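# Place an amber bottle on the capping machine riser

## Task

Lift one amber bottle from the bench and set it down standing upright on the pale riser that sits on the capping machine's platform, directly beneath the capping head; every other bottle must still be standing afterwards.

## Robot and tools

Robot: two six-joint arms, each ending in a four-digit hand (index, middle, ring fingers plus a thumb) driven by sixteen motors. left_arm carries a left hand and stands on the +y side; right_arm carries a right hand. Base positions in the scene frame: left_arm (+0.043, +0.298, 0) m, right_arm (+0.016, -0.335, 0) m, each turned only slightly about z. A camera stand is fixed behind the arms.

Frames. Scene frame: origin at table-top height halfway between the nominal bases, +z up, +x out over the table, +y toward left_arm. Fixed cameras and the table use it. Each arm's hand poses, velocities, targets and its wrist camera pose are reported in that arm's own base frame, and its offsets are applied along that base's axes. The hand point sits just beyond the index and middle knuckles on the palm side. Its axes: +z toward the straight fingertips; +y out of the palm face (palm surface at y = -0.062 m); +x across the palm away from the thumb on the right hand, toward the thumb on the left hand. A rigid mast near the wrist on the palm side can strike objects.

execute_actions(actions, cameras). actions is a list of actions, run in sequence. Each action is a table of 1 to 15 rows; each row is one 1/30 s control step, so an action lasts 0.5 s, and a short table repeats its final row to fill 15 steps. Every row holds 48 numbers in [-1, 1], covering both arms even if one stays idle:
1-6 left_arm dx, dy, dz, rx, ry, rz; 7-22 left hand motor goals; 23 left current_limit; 24 left speed; 25-30 right_arm dx, dy, dz, rx, ry, rz; 31-46 right hand motor goals; 47 right current_limit; 48 speed.
Motor order in each hand (also used in every result list): index_mcp, index_abd, index_pip, index_dip, middle_mcp, middle_abd, middle_pip, middle_dip, ring_mcp, ring_abd, ring_pip, ring_dip, thumb_cmc, thumb_axl, thumb_mcp, thumb_ipl.

Arm numbers are offsets, not poses: each row gives a displacement from the arm's Hand target as it stood when that action began (rows do not stack within an action, but each new action or call starts from the updated target, so sending the same offset again moves further). Scale: 1.0 equals 0.6 m of travel or 180 degrees of turn. rx, ry, rz form a single rotation vector, turning about the target position. A translation longer than 1.0 is shortened along its direction. Each step the commanded orientation is limited to 40 degrees from the measured one. The hand often stops short of the target, and sags lower while carrying weight; if it rests short, send the remaining distance as a further offset, or aim higher when lifting.

Hand numbers are absolute goal angles, each mapped linearly between the hinge's two stops; 0 is a real goal, not 'unchanged'. Straight values: finger _mcp +0.75, _abd 0.00, _pip +0.58, _dip +0.70; thumb_cmc +0.71, thumb_axl +0.68, thumb_mcp +0.23, thumb_ipl +0.17. Moving toward -1 curls fingers toward the palm and swings the thumb in front of it. To keep a hand unchanged, echo its hand_goal, hand_current_limit and hand_speed. current_limit maps -1..+1 to 0..550 mA per motor (floor 11 mA); very low values may fail to lift a finger. speed maps to (speed+1)/2 of 8.5 rad/s. Defaults at start: current_limit +0.4, speed -0.6; last values persist. A finger presses only while its goal lies past the object's surface.

cameras: list of names (cam_head_left, cam_head_right, cam_high, cam_left_wrist, cam_right_wrist, each 672x504; wrist ones are fisheye), ["all"], or []. Omitted or null gives every camera for an empty actions list and none otherwise. An empty actions list also reports the current scene number and task. An unknown camera name rejects the call.

zoom_image(camera, region): enlarges [x0, y0, x1, y1] pixels (origin top-left, at most 504 by 504) of that camera's latest image; only cameras present in the newest images qualify.
read_manual(section): returns licence text ("licences"); nothing moves.
finished_scene(scene): the current scene number; ends the scene irreversibly, and the bottle must remain in place once released.

Results: end_effector_position (m) and end_effector_quat_wxyz per arm in its base frame, with a few centimetres of possible error; Hand target, the pose later offsets count from; joint positions, velocities (may read "within noise"), torques (include gravity, have offsets and noise; entries 3 and 4 wrap around at ±28 N m); per hand: hand_goal, hand_measured, hand_current_ma (positive pushes toward -1), hand_state (moving, goal, blocked, overload), hand_current_limit, hand_speed; motor temperatures. A motor at 495 mA or more for 5 s shuts off for 10 s and drops its grip. At 85 °C a MOTOR HOT line appears; at 100 °C the arm goes limp (OVER-TEMPERATURE FAULT). If an arm controller halts, hand commands sent meanwhile are discarded.

Avoid: knocking or dropping bottles, releasing a moving object, letting anything leave the table, striking the machine or table hard, pressing the arms or hands against each other (including gripping the other hand), squeezing at high current for long, and holding heavy loads or stretched poses long enough to overheat. To stop pressing into something, command the target back past the hand point. Occasional outside nudges may shift loose objects.

Each tool is called after "Emit:" in YAML: its name, and indented under it one key for each argument.

## Session

Emit:
execute_actions:
  actions: []

Scene clock: 0.00 s.
left_arm: end_effector_position=(+0.4958, +0.3172, +0.1791) hand_goal=(+0.754, +0.000, +0.576, +0.696, +0.754, +0.000, +0.576, +0.696, +0.754, +0.000, +0.576, +0.696, +0.714, +0.678, +0.226, +0.168) hand_measured=(+0.754, +0.000, +0.576, +0.696, +0.754, +0.000, +0.576, +0.696, +0.754, +0.000, +0.576, +0.696, +0.714, +0.678, +0.226, +0.168) hand_current_ma=(+0, +0, +0, +0, +0, +0, +0, +0, +0, +0, +0, +0, +0, +0, +0, +0) hand_state=(goal, goal, goal, goal, goal, goal, goal, goal, goal, goal, goal, goal, goal, goal, goal, goal) hand_current_limit=0.40 hand_speed=-0.60 end_effector_quat_wxyz=(+0.204, -0.434, +0.858, -0.187) | right_arm: end_effector_position=(+0.1408, +0.3965, +0.2840) hand_goal=(+0.754, +0.000, +0.576, +0.696, +0.754, +0.000, +0.576, +0.696, +0.754, +0.000, +0.576, +0.696, +0.714, +0.678, +0.226, +0.168) hand_measured=(+0.754, +0.000, +0.576, +0.696, +0.754, +0.000, +0.576, +0.696, +0.754, +0.000, +0.576, +0.696, +0.714, +0.678, +0.226, +0.168) hand_current_ma=(+0, +0, +0, +0, +0, +0, +0, +0, +0, +0, +0, +0, +0, +0, +0, +0) hand_state=(goal, goal, goal, goal, goal, goal, goal, goal, goal, goal, goal, goal, goal, goal, goal, goal) hand_current_limit=0.40 hand_speed=-0.60 end_effector_quat_wxyz=(+0.483, -0.158, +0.780, +0.365)
Joint positions: left_arm=[0.583 1.769 1.645 -1.057 0.413 -2.006] | right_arm=[1.259 0.795 0.386 0.117 0.396 -1.008]
Joint velocities: within noise
Joint torques (N m): no reading
Motor temperatures (°C): left_arm=[27 32 25 31 27 27] | right_arm=[36 31 26 30 27 29]
Heat: left arm: hottest shoulder 32 °C; right arm: hottest waist 36 °C.
Hand target: left_arm +0.5019, +0.3214, +0.1830; +0.210, -0.432, +0.857, -0.186 | right_arm +0.1422, +0.4007, +0.3059; +0.491, -0.151, +0.769, +0.379

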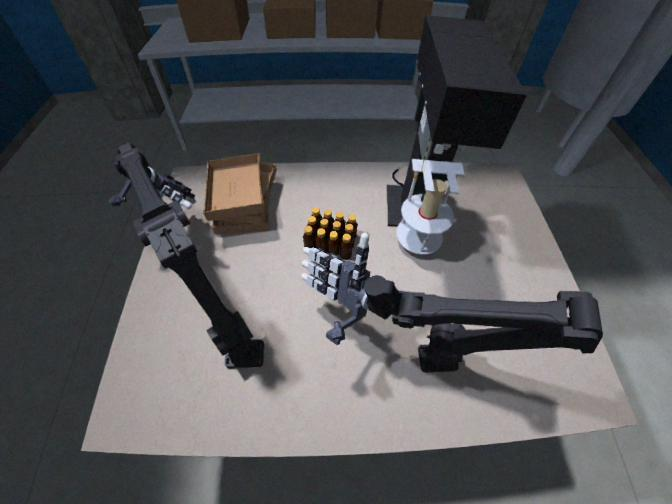

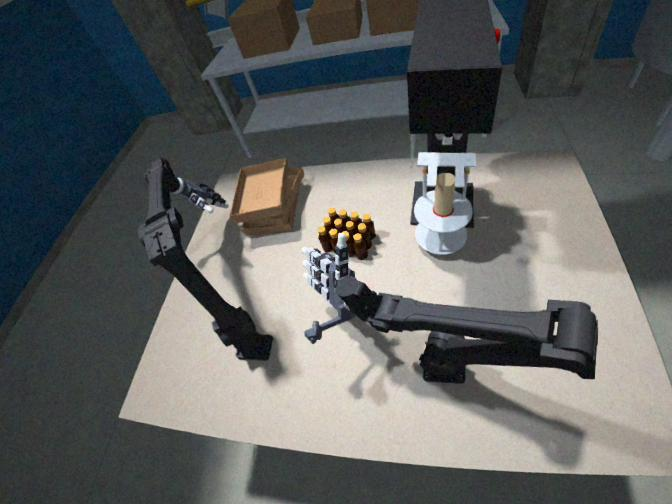

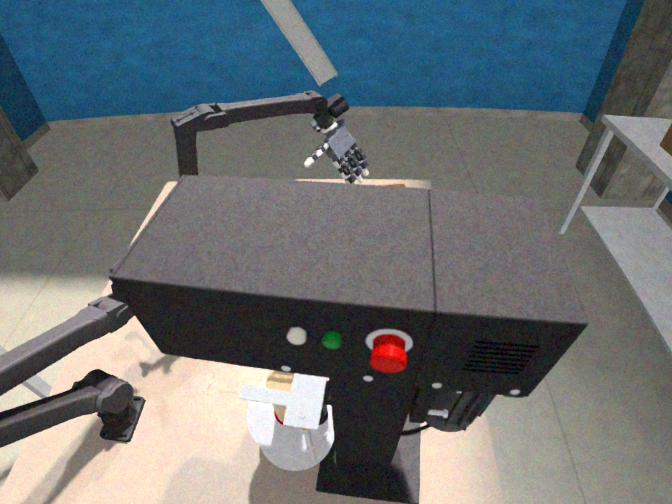

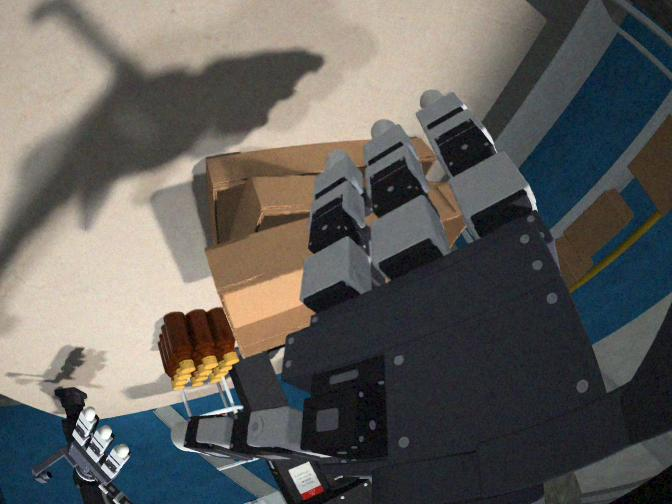

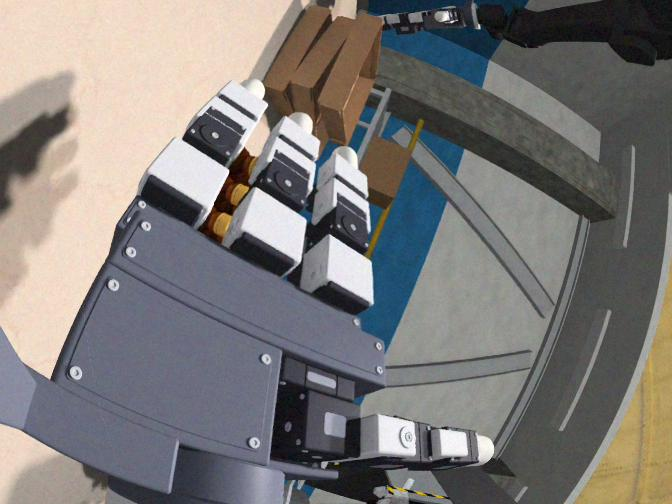

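Emit:
zoom_image:
  camera: "cam_head_left"
  region: [280, 180, 400, 290]

Emit:
zoom_image:
  camera: "cam_head_left"
  region: [370, 130, 500, 270]

Emit:
zoom_image:
  camera: "cam_head_right"
  region: [290, 190, 400, 280]

Emit:
zoom_image:
  camera: "cam_head_right"
  region: [390, 120, 500, 260]

Emit:
zoom_image:
  camera: "cam_high"
  region: [220, 340, 360, 480]

Scaled by 4.200 from the camera's 672x504 image, which has a finer 960x720 frame.

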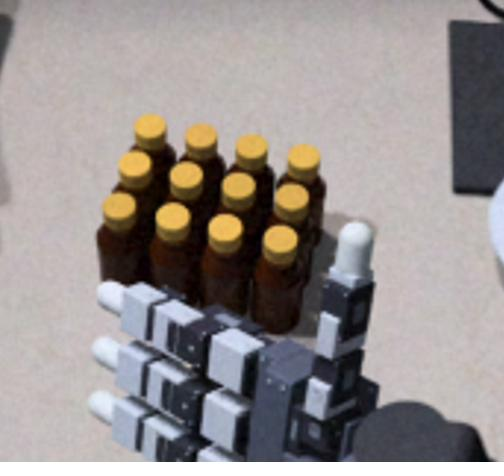

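Scaled by 3.600 from the camera's 672x504 image, which has a finer 960x720 frame.

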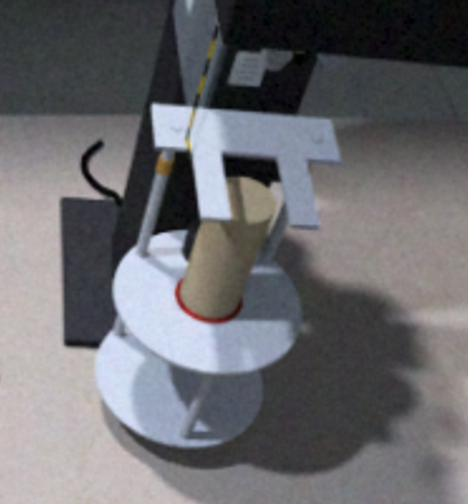

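Scaled by 4.582 from the camera's 672x504 image, which has a finer 960x720 frame.

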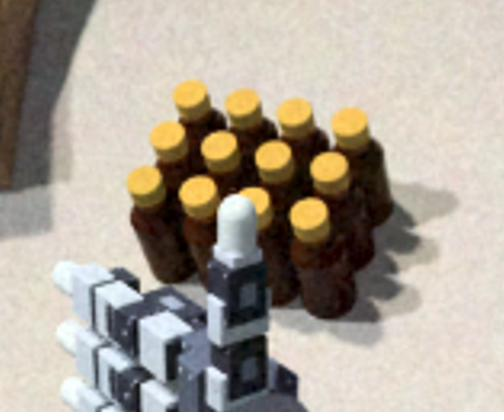

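Scaled by 3.600 from the camera's 672x504 image, which has a finer 960x720 frame.

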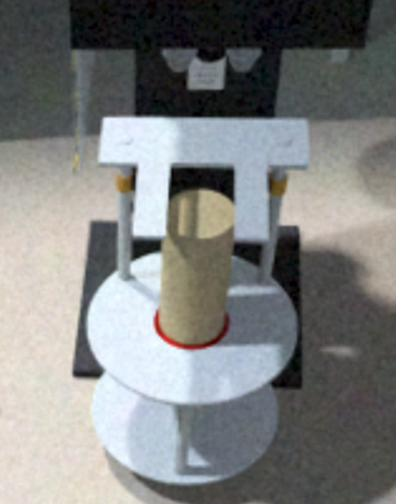

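Scaled by 3.600 from the camera's 672x504 image, which has a finer 960x720 frame.

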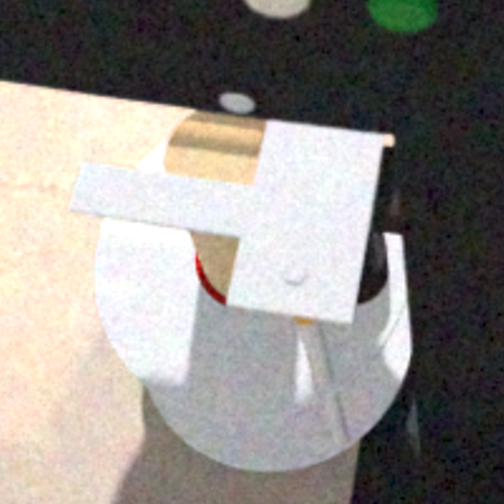

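Emit:
zoom_image:
  camera: "cam_head_right"
  region: [395, 100, 505, 200]

Emit:
zoom_image:
  camera: "cam_head_left"
  region: [400, 80, 530, 210]

Emit:
zoom_image:
  camera: "cam_high"
  region: [100, 170, 600, 504]

Emit:
zoom_image:
  camera: "cam_left_wrist"
  region: [140, 290, 380, 504]

Scaled by 4.582 from the camera's 672x504 image, which has a finer 960x720 frame.

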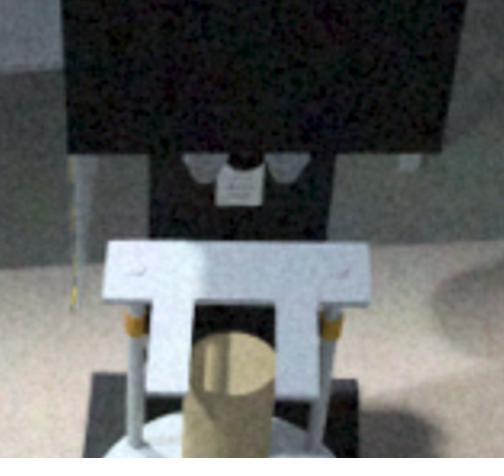

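Scaled by 3.877 from the camera's 672x504 image, which has a finer 960x720 frame.

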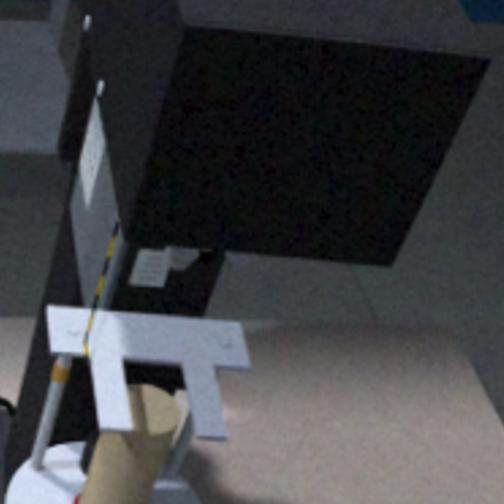

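Scaled by 1.008 from the camera's 672x504 image, which has a finer 960x720 frame.

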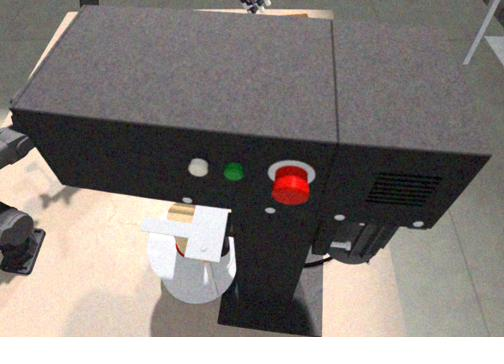

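Scaled by 2.100 from the camera's 672x504 image, which has a finer 960x720 frame.

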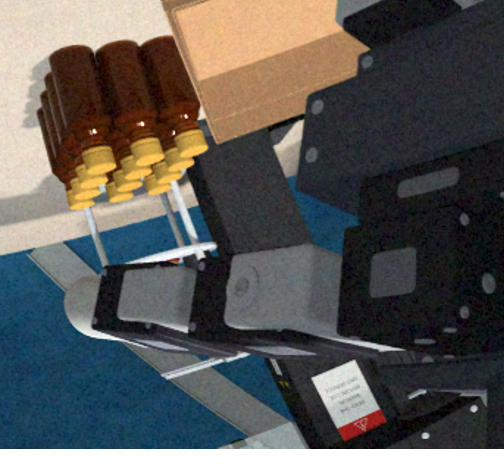

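Emit:
execute_actions:
  actions:
    - [[0,0,0,0,0,0,0.754,0,0.576,0.696,0.754,0,0.576,0.696,0.754,0,0.576,0.696,0.714,0.678,0.226,0.168,0.4,-0.6,0.068,-0.0563,0.02,0.057,0.0408,-0.0307,0.754,0.083,0.576,0.696,0.754,-0.083,0.576,0.696,-0.068,0,-0.737,-0.464,0.714,0.678,0.226,0.168,0.4,-0.6]]
    - [[0,0,0,0,0,0,0.754,0,0.576,0.696,0.754,0,0.576,0.696,0.754,0,0.576,0.696,0.714,0.678,0.226,0.168,0.4,-0.6,0.068,-0.0563,0,0.057,0.0408,-0.0307,0.754,0.083,0.576,0.696,0.754,-0.083,0.576,0.696,-0.068,0,-0.737,-0.464,0.714,0.678,0.226,0.168,0.4,-0.6]]
    - [[0,0,0,0,0,0,0.754,0,0.576,0.696,0.754,0,0.576,0.696,0.754,0,0.576,0.696,0.714,0.678,0.226,0.168,0.4,-0.6,0.068,-0.0563,0,0.057,0.0408,-0.0307,0.754,0.083,0.576,0.696,0.754,-0.083,0.576,0.696,-0.068,0,-0.737,-0.464,0.714,0.678,0.226,0.168,0.4,-0.6]]
    - [[0,0,0,0,0,0,0.754,0,0.576,0.696,0.754,0,0.576,0.696,0.754,0,0.576,0.696,0.714,0.678,0.226,0.168,0.4,-0.6,0.068,-0.0563,0,0.057,0.0408,-0.0307,0.754,0.083,0.576,0.696,0.754,-0.083,0.576,0.696,-0.068,0,-0.737,-0.464,0.714,0.678,0.226,0.168,0.4,-0.6]]
    - [[0,0,0,0,0,0,0.754,0,0.576,0.696,0.754,0,0.576,0.696,0.754,0,0.576,0.696,0.714,0.678,0.226,0.168,0.4,-0.6,0.068,-0.0563,0,0.057,0.0408,-0.0307,0.754,0.083,0.576,0.696,0.754,-0.083,0.576,0.696,-0.068,0,-0.737,-0.464,0.714,0.678,0.226,0.168,0.4,-0.6]]
  cameras: ["all"]

Scene clock: 363.47 s.
left_arm: end_effector_position=(+0.4958, +0.3172, +0.1791) hand_goal=(+0.754, +0.000, +0.576, +0.696, +0.754, +0.000, +0.576, +0.696, +0.754, +0.000, +0.576, +0.696, +0.714, +0.678, +0.226, +0.168) hand_measured=(+0.752, +0.000, +0.576, +0.696, +0.750, +0.000, +0.576, +0.696, +0.750, +0.000, +0.576, +0.696, +0.712, +0.678, +0.224, +0.168) hand_current_ma=(+0, +0, +0, +0, +0, +0, +0, +0, +0, +0, +0, +0, +0, +0, +0, +0) hand_state=(goal, goal, goal, goal, goal, goal, goal, goal, goal, goal, goal, goal, goal, goal, goal, goal) hand_current_limit=0.40 hand_speed=-0.60 end_effector_quat_wxyz=(+0.204, -0.434, +0.858, -0.187) | right_arm: end_effector_position=(+0.3372, +0.2288, +0.2918) hand_goal=(+0.754, +0.084, +0.576, +0.696, +0.754, -0.082, +0.576, +0.696, -0.068, +0.000, -0.736, -0.464, +0.714, +0.678, +0.226, +0.168) hand_measured=(+0.762, +0.082, +0.576, +0.696, +0.762, -0.082, +0.576, +0.696, -0.060, -0.002, -0.736, -0.462, +0.720, +0.678, +0.226, +0.168) hand_current_ma=(+3, +0, +0, +0, +3, +0, +0, +0, +4, +0, +0, +0, +3, +0, +0, +0) hand_state=(goal, goal, goal, goal, goal, goal, goal, goal, goal, goal, goal, goal, goal, goal, goal, goal) hand_current_limit=0.40 hand_speed=-0.60 end_effector_quat_wxyz=(+0.317, +0.371, +0.677, +0.551)
Joint positions: left_arm=[0.583 1.769 1.645 -1.057 0.413 -2.006] | right_arm=[0.734 0.877 0.297 0.383 0.184 0.016]
Joint torques (N m): left_arm=[1.85 -19.31 12.01 1.2 0.56 -0.06] | right_arm=[0.09 -3.25 12.08 2.97 -0.06 -0.07]
Motor temperatures (°C): left_arm=[26 38 41 28 24 25] | right_arm=[34 30 40 27 25 27]
Heat: left arm: hottest elbow 41 °C; right arm: hottest elbow 40 °C.
Hand target: left_arm +0.5019, +0.3214, +0.1830; +0.210, -0.432, +0.857, -0.186 | right_arm +0.3462, +0.2319, +0.3177; +0.323, +0.372, +0.657, +0.571
Off the commanded pose: left_arm 0.008 m, 1 deg | right_arm 0.028 m, 3 deg.
camera_calibration:
cam_right_wrist: T_world_to_cam=[[0.528506, -0.543172, 0.652415, -0.208199], [-0.418965, -0.83529, -0.356032, 0.393826], [0.738343, -0.0851736, -0.669026, 0.089527], [0, 0, 0, 1]] pos_world=[0.208932, 0.223497, 0.335942]

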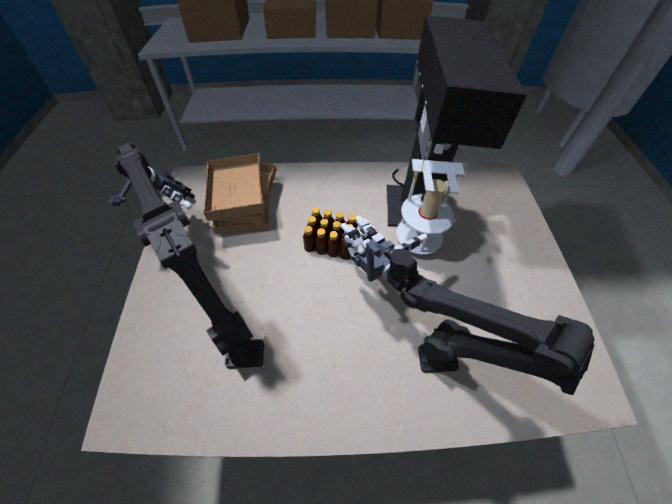

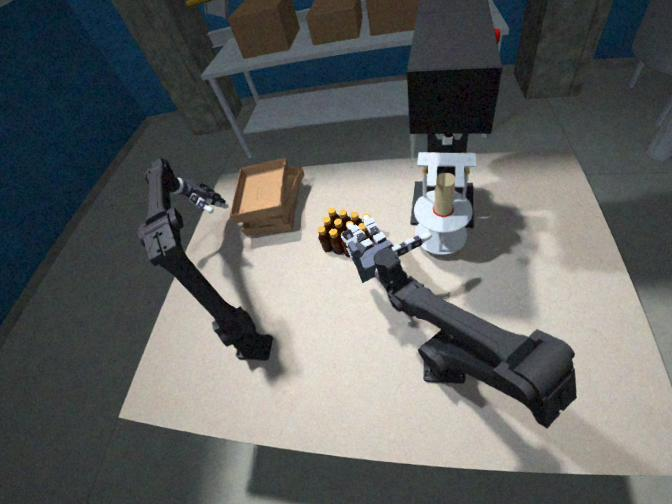

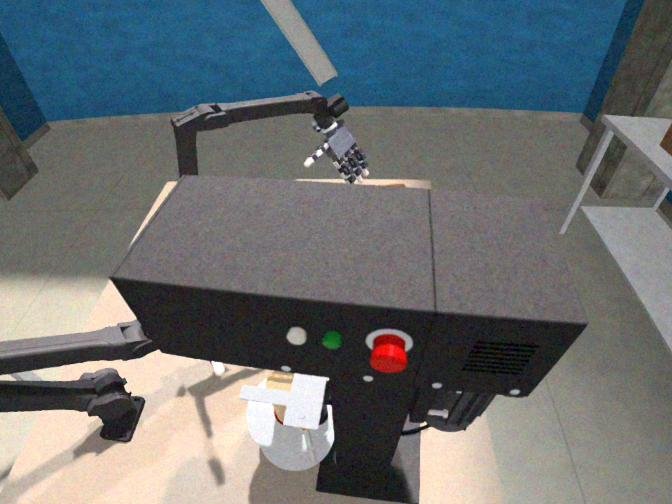

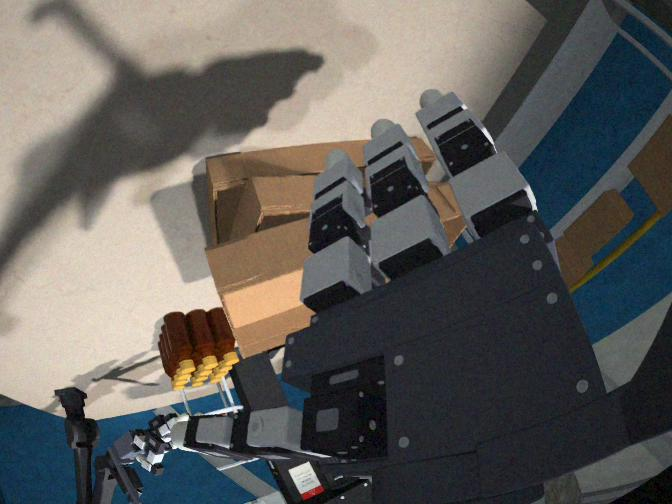

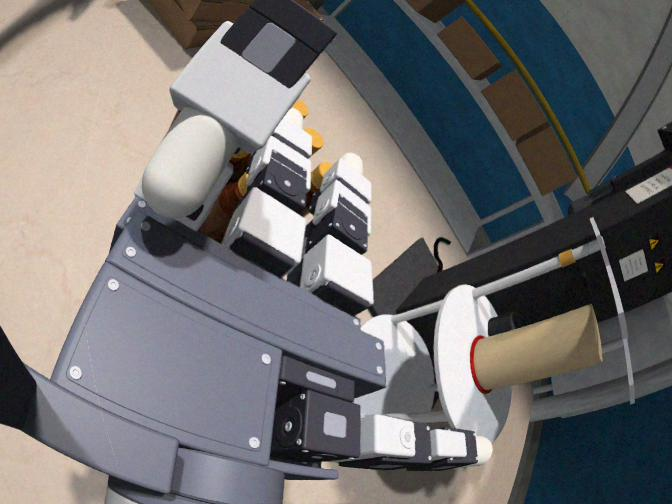

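Emit:
zoom_image:
  camera: "cam_right_wrist"
  region: [420, 140, 672, 440]

Emit:
zoom_image:
  camera: "cam_right_wrist"
  region: [130, 80, 400, 320]

Scaled by 1.680 from the camera's 672x504 image, which has a finer 960x720 frame.

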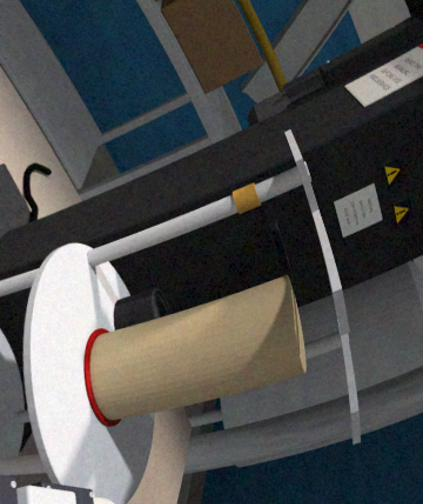

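Scaled by 1.867 from the camera's 672x504 image, which has a finer 960x720 frame.

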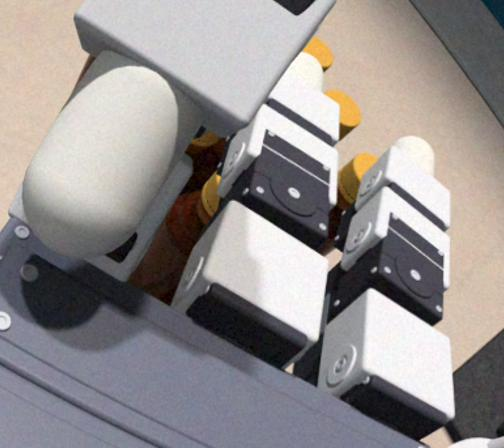

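Emit:
execute_actions:
  actions:
    - [[0,0,0,0,0,0,0.754,0,0.576,0.696,0.754,0,0.576,0.696,0.754,0,0.576,0.696,0.714,0.678,0.226,0.168,0.4,-0.6,0.0075,0.003,-0.0475,0,0,0,0.754,0.083,0.576,0.696,0.754,-0.083,0.576,0.696,0.342,0,-0.94,-0.464,0.714,0.678,0.226,0.168,0.4,-0.6]]
    - [[0,0,0,0,0,0,0.754,0,0.576,0.696,0.754,0,0.576,0.696,0.754,0,0.576,0.696,0.714,0.678,0.226,0.168,0.4,-0.6,0.0075,0.003,-0.0475,0,0,0,0.754,0.083,0.576,0.696,0.754,-0.083,0.576,0.696,0.342,0,-0.94,-0.464,0.714,0.678,0.226,0.168,0.4,-0.6]]
  cameras: ["cam_head_left","cam_head_right","cam_right_wrist"]

Emit:
zoom_image:
  camera: "cam_right_wrist"
  region: [130, 60, 400, 320]

Emit:
zoom_image:
  camera: "cam_head_right"
  region: [300, 180, 440, 290]

Emit:
zoom_image:
  camera: "cam_head_left"
  region: [290, 180, 430, 290]

Scene clock: 403.70 s.
left_arm: end_effector_position=(+0.4958, +0.3172, +0.1791) hand_goal=(+0.754, +0.000, +0.576, +0.696, +0.754, +0.000, +0.576, +0.696, +0.754, +0.000, +0.576, +0.696, +0.714, +0.678, +0.226, +0.168) hand_measured=(+0.752, +0.000, +0.576, +0.696, +0.750, +0.000, +0.576, +0.696, +0.750, +0.000, +0.576, +0.696, +0.712, +0.678, +0.224, +0.168) hand_current_ma=(+0, +0, +0, +0, +0, +0, +0, +0, +0, +0, +0, +0, +0, +0, +0, +0) hand_state=(goal, goal, goal, goal, goal, goal, goal, goal, goal, goal, goal, goal, goal, goal, goal, goal) hand_current_limit=0.40 hand_speed=-0.60 end_effector_quat_wxyz=(+0.204, -0.434, +0.858, -0.187) | right_arm: end_effector_position=(+0.3521, +0.2383, +0.2564) hand_goal=(+0.754, +0.084, +0.576, +0.696, +0.754, -0.082, +0.576, +0.696, +0.342, +0.000, -0.940, -0.464, +0.714, +0.678, +0.226, +0.168) hand_measured=(+0.762, +0.082, +0.576, +0.696, +0.762, -0.082, +0.576, +0.696, +0.346, -0.002, -0.938, -0.462, +0.722, +0.678, +0.226, +0.168) hand_current_ma=(+4, +0, +0, +0, +4, +0, +0, +0, +1, +0, +0, +0, +3, +0, +0, +0) hand_state=(goal, goal, goal, goal, goal, goal, goal, goal, goal, goal, goal, goal, goal, goal, goal, goal) hand_current_limit=0.40 hand_speed=-0.60 end_effector_quat_wxyz=(+0.320, +0.369, +0.666, +0.563)
Joint positions: left_arm=[0.583 1.769 1.645 -1.057 0.413 -2.006] | right_arm=[0.722 1.128 0.268 0.696 0.172 0.017]
Joint torques (N m): left_arm=[1.85 -19.31 12.01 1.2 0.56 -0.06] | right_arm=[0.09 -4.78 7.38 3.14 -0.07 -0.09]
Heat: left arm: hottest elbow 41 °C; right arm: hottest elbow 38 °C.
Hand target: left_arm +0.5019, +0.3214, +0.1830; +0.210, -0.432, +0.857, -0.186 | right_arm +0.3552, +0.2355, +0.2609; +0.323, +0.372, +0.657, +0.571
Off the commanded pose: left_arm 0.008 m, 1 deg | right_arm 0.006 m, 1 deg.
camera_calibration:
cam_right_wrist: T_world_to_cam=[[0.514013, -0.55927, 0.650391, -0.178435], [-0.410367, -0.826155, -0.386091, 0.397856], [0.753253, -0.0684429, -0.65416, 0.0427834], [0, 0, 0, 1]] pos_world=[0.222758, 0.231826, 0.297648]
Images, in order (width x height): cam_head_left 672x504, cam_head_right 672x504, cam_right_wrist 672x504.

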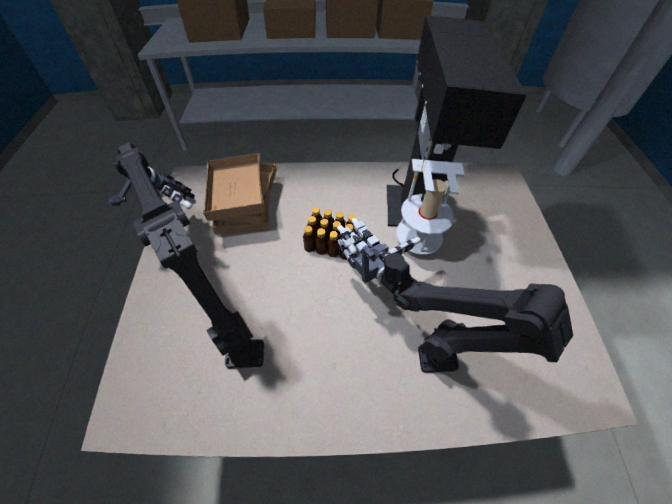

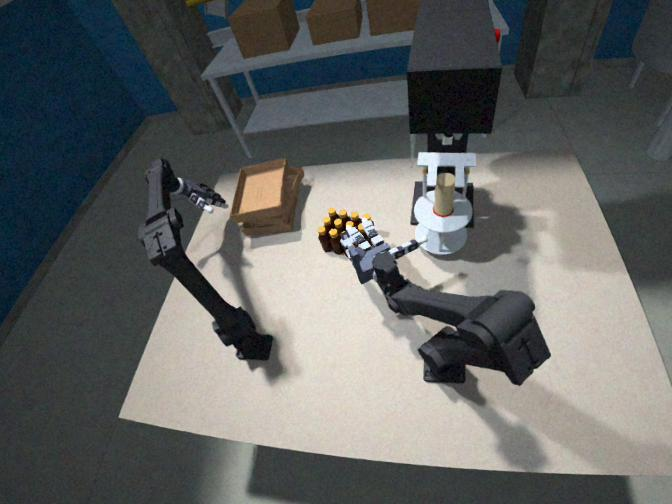

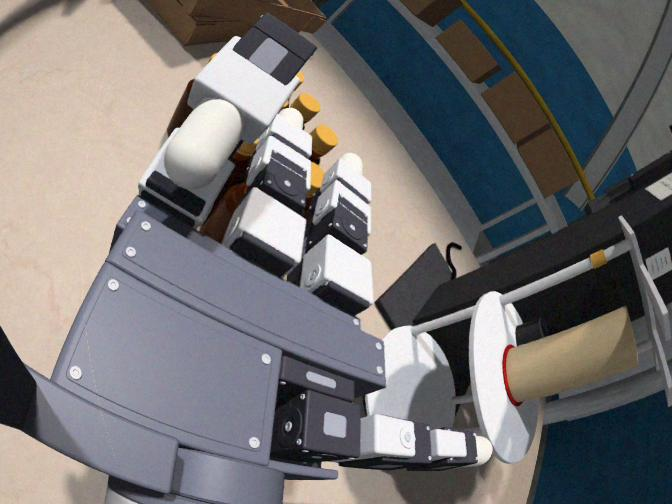

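Scaled by 1.867 from the camera's 672x504 image, which has a finer 960x720 frame.

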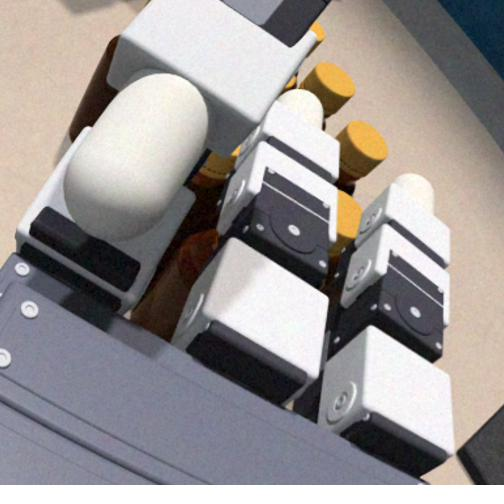

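Scaled by 3.600 from the camera's 672x504 image, which has a finer 960x720 frame.

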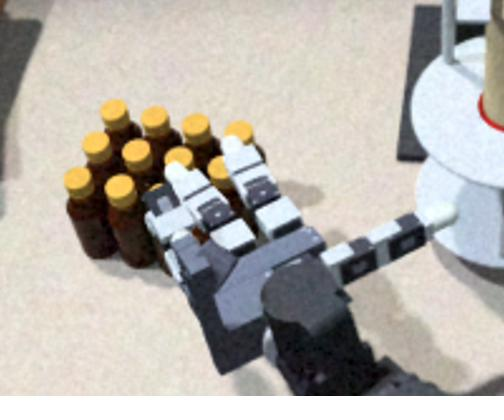

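Scaled by 3.600 from the camera's 672x504 image, which has a finer 960x720 frame.

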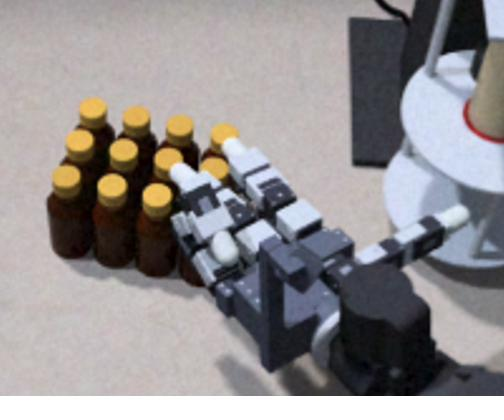

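Emit:
execute_actions:
  actions:
    - [[0,0,0,0,0,0,0.754,0,0.576,0.696,0.754,0,0.576,0.696,0.754,0,0.576,0.696,0.714,0.678,0.226,0.168,0.4,-0.6,-0.0378,0.0092,-0.02,0,0,0,0.754,0.083,0.576,0.696,0.754,-0.083,0.576,0.696,0.342,0,-0.94,-0.464,0.714,0.678,0.226,0.168,0.4,-0.6]]
  cameras: ["cam_head_left","cam_head_right","cam_right_wrist"]

Emit:
zoom_image:
  camera: "cam_right_wrist"
  region: [130, 60, 400, 320]

Emit:
zoom_image:
  camera: "cam_head_right"
  region: [310, 190, 400, 270]

Emit:
zoom_image:
  camera: "cam_head_left"
  region: [300, 190, 390, 270]

Scene clock: 442.33 s.
left_arm: end_effector_position=(+0.4958, +0.3172, +0.1791) hand_goal=(+0.754, +0.000, +0.576, +0.696, +0.754, +0.000, +0.576, +0.696, +0.754, +0.000, +0.576, +0.696, +0.714, +0.678, +0.226, +0.168) hand_measured=(+0.752, +0.000, +0.576, +0.696, +0.750, +0.000, +0.576, +0.696, +0.750, +0.000, +0.576, +0.696, +0.712, +0.678, +0.224, +0.168) hand_current_ma=(+0, +0, +0, +0, +0, +0, +0, +0, +0, +0, +0, +0, +0, +0, +0, +0) hand_state=(goal, goal, goal, goal, goal, goal, goal, goal, goal, goal, goal, goal, goal, goal, goal, goal) hand_current_limit=0.40 hand_speed=-0.60 end_effector_quat_wxyz=(+0.204, -0.434, +0.858, -0.187) | right_arm: end_effector_position=(+0.3337, +0.2389, +0.2467) hand_goal=(+0.754, +0.084, +0.576, +0.696, +0.754, -0.082, +0.576, +0.696, +0.342, +0.000, -0.940, -0.464, +0.714, +0.678, +0.226, +0.168) hand_measured=(+0.762, +0.082, +0.576, +0.696, +0.762, -0.082, +0.576, +0.696, +0.346, -0.002, -0.938, -0.462, +0.722, +0.678, +0.226, +0.168) hand_current_ma=(+4, +0, +0, +0, +4, +0, +0, +0, +1, +0, +0, +0, +3, +0, +0, +0) hand_state=(goal, goal, goal, goal, goal, goal, goal, goal, goal, goal, goal, goal, goal, goal, goal, goal) hand_current_limit=0.40 hand_speed=-0.60 end_effector_quat_wxyz=(+0.325, +0.372, +0.663, +0.563)
Joint positions: left_arm=[0.583 1.769 1.645 -1.057 0.413 -2.006] | right_arm=[0.786 1.133 0.226 0.747 0.248 0.027]
Joint torques (N m): left_arm=[1.85 -19.31 12.03 1.21 0.56 -0.06] | right_arm=[1.2 -4.54 6.84 3.22 0.08 -0.06]
Heat: left arm: hottest elbow 41 °C; right arm: hottest elbow 36 °C.
Hand target: left_arm +0.5019, +0.3214, +0.1830; +0.210, -0.432, +0.857, -0.186 | right_arm +0.3325, +0.2409, +0.2488; +0.323, +0.372, +0.657, +0.571
Off the commanded pose: left_arm 0.008 m, 1 deg | right_arm 0.003 m, 1 deg.
camera_calibration:
cam_right_wrist: T_world_to_cam=[[0.503015, -0.566486, 0.65274, -0.157454], [-0.418912, -0.820402, -0.389171, 0.389309], [0.755969, -0.0776815, -0.649982, 0.0505637], [0, 0, 0, 1]] pos_world=[0.204063, 0.234122, 0.28715]
Images, in order (width x height): cam_head_left 672x504, cam_head_right 672x504, cam_right_wrist 672x504.

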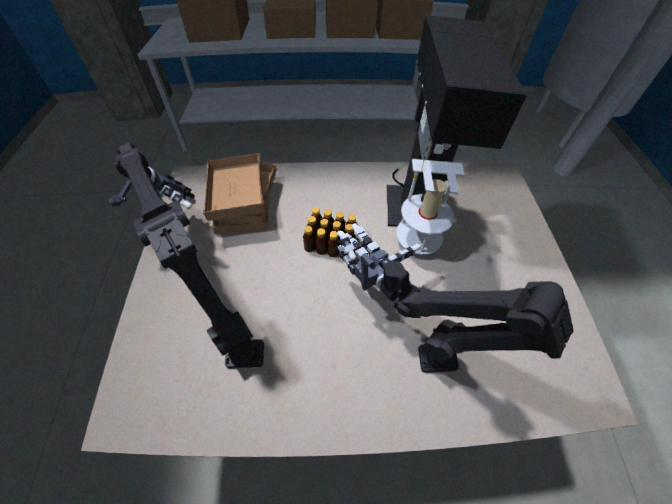

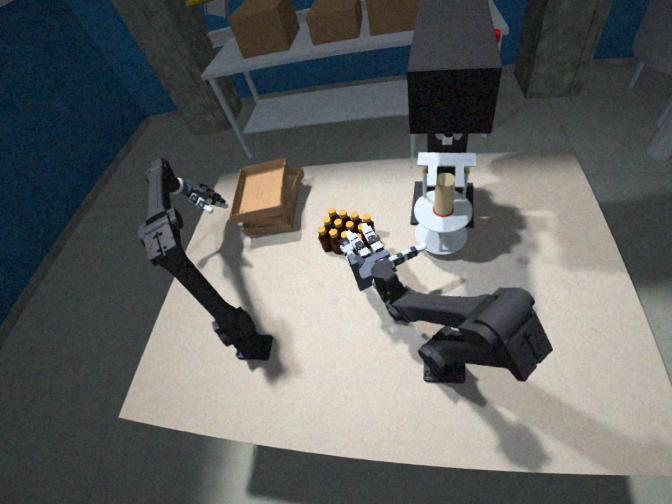

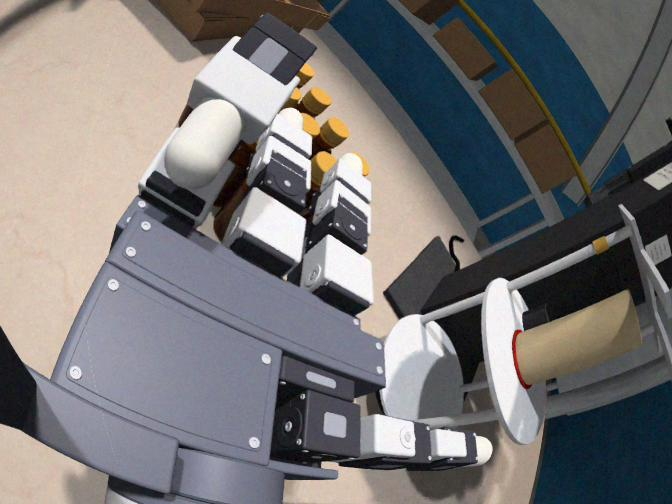

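Scaled by 1.867 from the camera's 672x504 image, which has a finer 960x720 frame.

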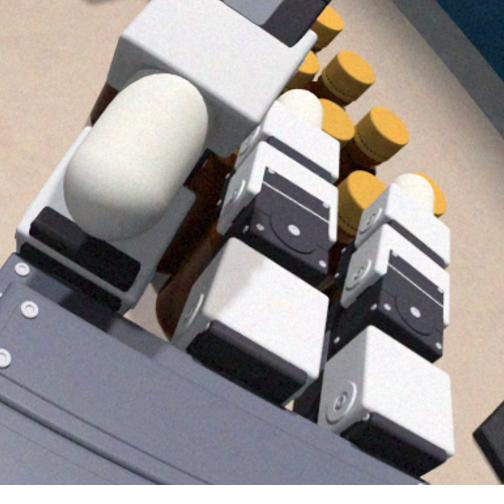

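Scaled by 5.600 from the camera's 672x504 image, which has a finer 960x720 frame.

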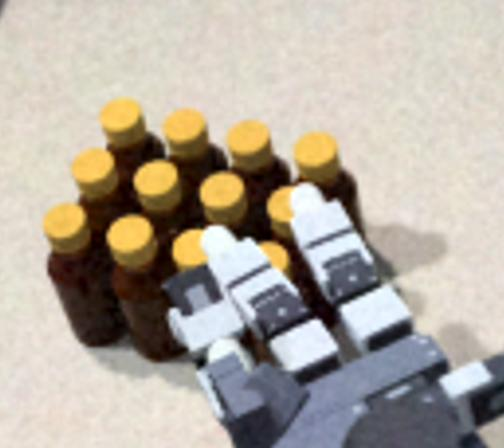

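Scaled by 5.600 from the camera's 672x504 image, which has a finer 960x720 frame.

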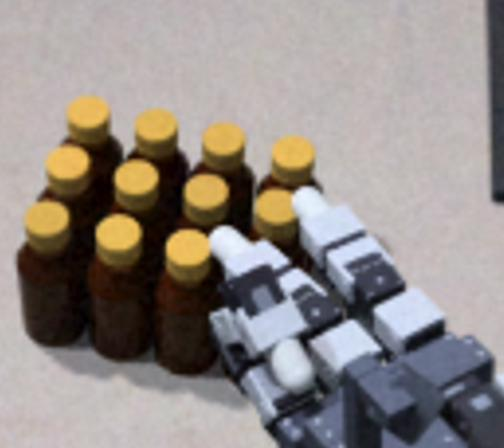

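Emit:
execute_actions:
  actions:
    - [[0,0,0,0,0,0,0.754,0,0.576,0.696,0.754,0,0.576,0.696,0.754,0,0.576,0.696,0.714,0.678,0.226,0.168,0.4,-0.6,-0.0117,0.0058,-0.02,0,0,0,0.754,0.083,0.576,0.696,0.754,-0.083,0.576,0.696,0.342,0,-0.94,-0.464,0.714,0.678,0.226,0.168,0.4,-0.6]]
  cameras: ["cam_head_left","cam_head_right","cam_right_wrist"]

Emit:
zoom_image:
  camera: "cam_right_wrist"
  region: [200, 80, 380, 250]

Emit:
zoom_image:
  camera: "cam_head_right"
  region: [320, 200, 390, 262]

Emit:
zoom_image:
  camera: "cam_head_left"
  region: [310, 200, 380, 262]

Scene clock: 532.20 s.
left_arm: end_effector_position=(+0.4958, +0.3172, +0.1791) hand_goal=(+0.754, +0.000, +0.576, +0.696, +0.754, +0.000, +0.576, +0.696, +0.754, +0.000, +0.576, +0.696, +0.714, +0.678, +0.226, +0.168) hand_measured=(+0.752, +0.000, +0.576, +0.696, +0.750, +0.000, +0.576, +0.696, +0.750, +0.000, +0.576, +0.696, +0.712, +0.678, +0.224, +0.168) hand_current_ma=(+0, +0, +0, +0, +0, +0, +0, +0, +0, +0, +0, +0, +0, +0, +0, +0) hand_state=(goal, goal, goal, goal, goal, goal, goal, goal, goal, goal, goal, goal, goal, goal, goal, goal) hand_current_limit=0.40 hand_speed=-0.60 end_effector_quat_wxyz=(+0.204, -0.434, +0.858, -0.187) | right_arm: end_effector_position=(+0.3269, +0.2426, +0.2345) hand_goal=(+0.754, +0.084, +0.576, +0.696, +0.754, -0.082, +0.576, +0.696, +0.342, +0.000, -0.940, -0.464, +0.714, +0.678, +0.226, +0.168) hand_measured=(+0.762, +0.082, +0.576, +0.696, +0.762, -0.082, +0.576, +0.696, +0.346, -0.002, -0.938, -0.462, +0.722, +0.678, +0.226, +0.168) hand_current_ma=(+4, +0, +0, +0, +4, +0, +0, +0, +1, +0, +0, +0, +3, +0, +0, +0) hand_state=(goal, goal, goal, goal, goal, goal, goal, goal, goal, goal, goal, goal, goal, goal, goal, goal) hand_current_limit=0.40 hand_speed=-0.60 end_effector_quat_wxyz=(+0.325, +0.372, +0.663, +0.562)
Joint positions: left_arm=[0.583 1.769 1.645 -1.057 0.413 -2.006] | right_arm=[0.819 1.19 0.207 0.821 0.28 0.032]
Joint torques (N m): left_arm=[1.85 -19.25 12.01 1.2 0.56 -0.06] | right_arm=[1.32 -4.84 6.45 3.26 0.08 -0.07]
Motor temperatures (°C): left_arm=[26 38 42 28 24 25] | right_arm=[33 30 33 26 24 27]
Heat: left arm: hottest elbow 42 °C; right arm: hottest waist 33 °C.
Hand target: left_arm +0.5019, +0.3214, +0.1830; +0.210, -0.432, +0.857, -0.186 | right_arm +0.3255, +0.2444, +0.2368; +0.323, +0.372, +0.657, +0.571
Off the commanded pose: left_arm 0.008 m, 1 deg | right_arm 0.003 m, 1 deg.
camera_calibration:
cam_right_wrist: T_world_to_cam=[[0.503201, -0.566219, 0.652829, -0.144108], [-0.419052, -0.820558, -0.38869, 0.384801], [0.755768, -0.0779801, -0.65018, 0.0483003], [0, 0, 0, 1]] pos_world=[0.197263, 0.237922, 0.27505]
Images, in order (width x height): cam_head_left 672x504, cam_head_right 672x504, cam_right_wrist 672x504.

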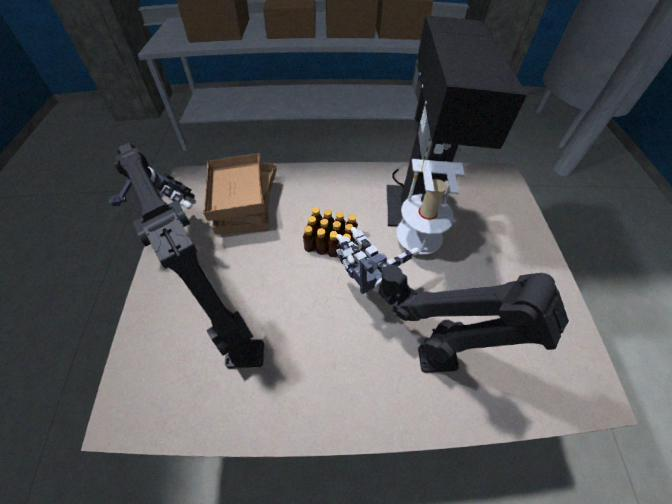

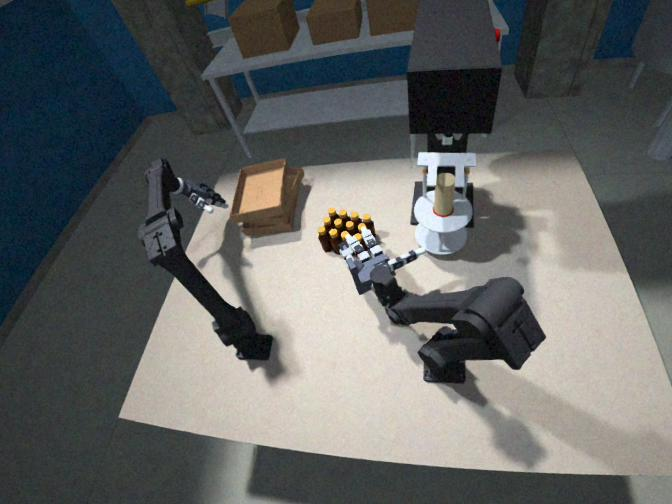

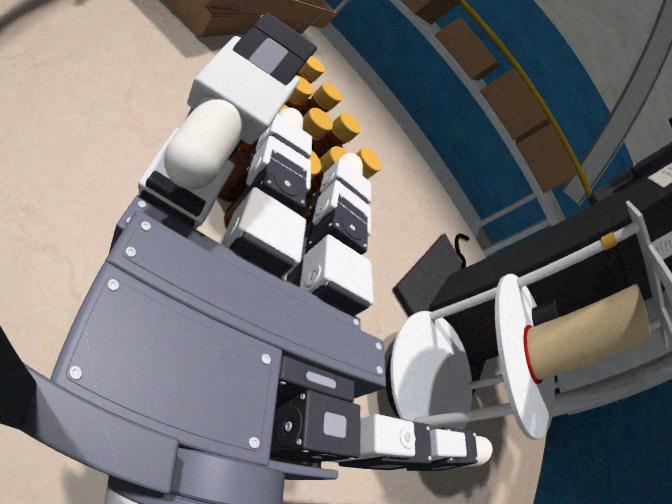

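Scaled by 2.800 from the camera's 672x504 image, which has a finer 960x720 frame.

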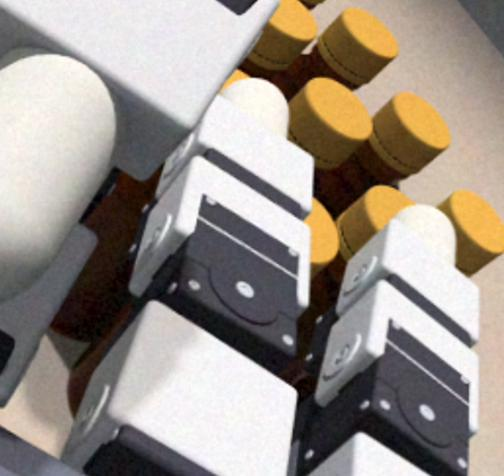

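Scaled by 7.200 from the camera's 672x504 image, which has a finer 960x720 frame.

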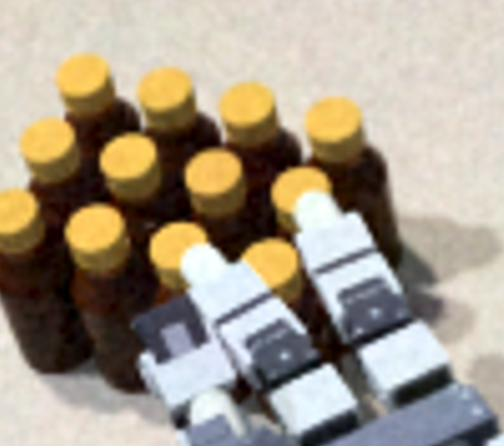

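Scaled by 7.200 from the camera's 672x504 image, which has a finer 960x720 frame.

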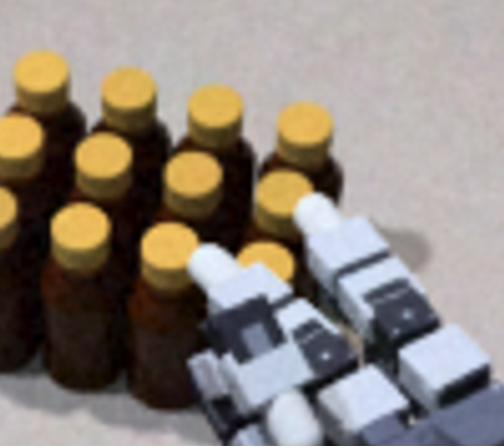

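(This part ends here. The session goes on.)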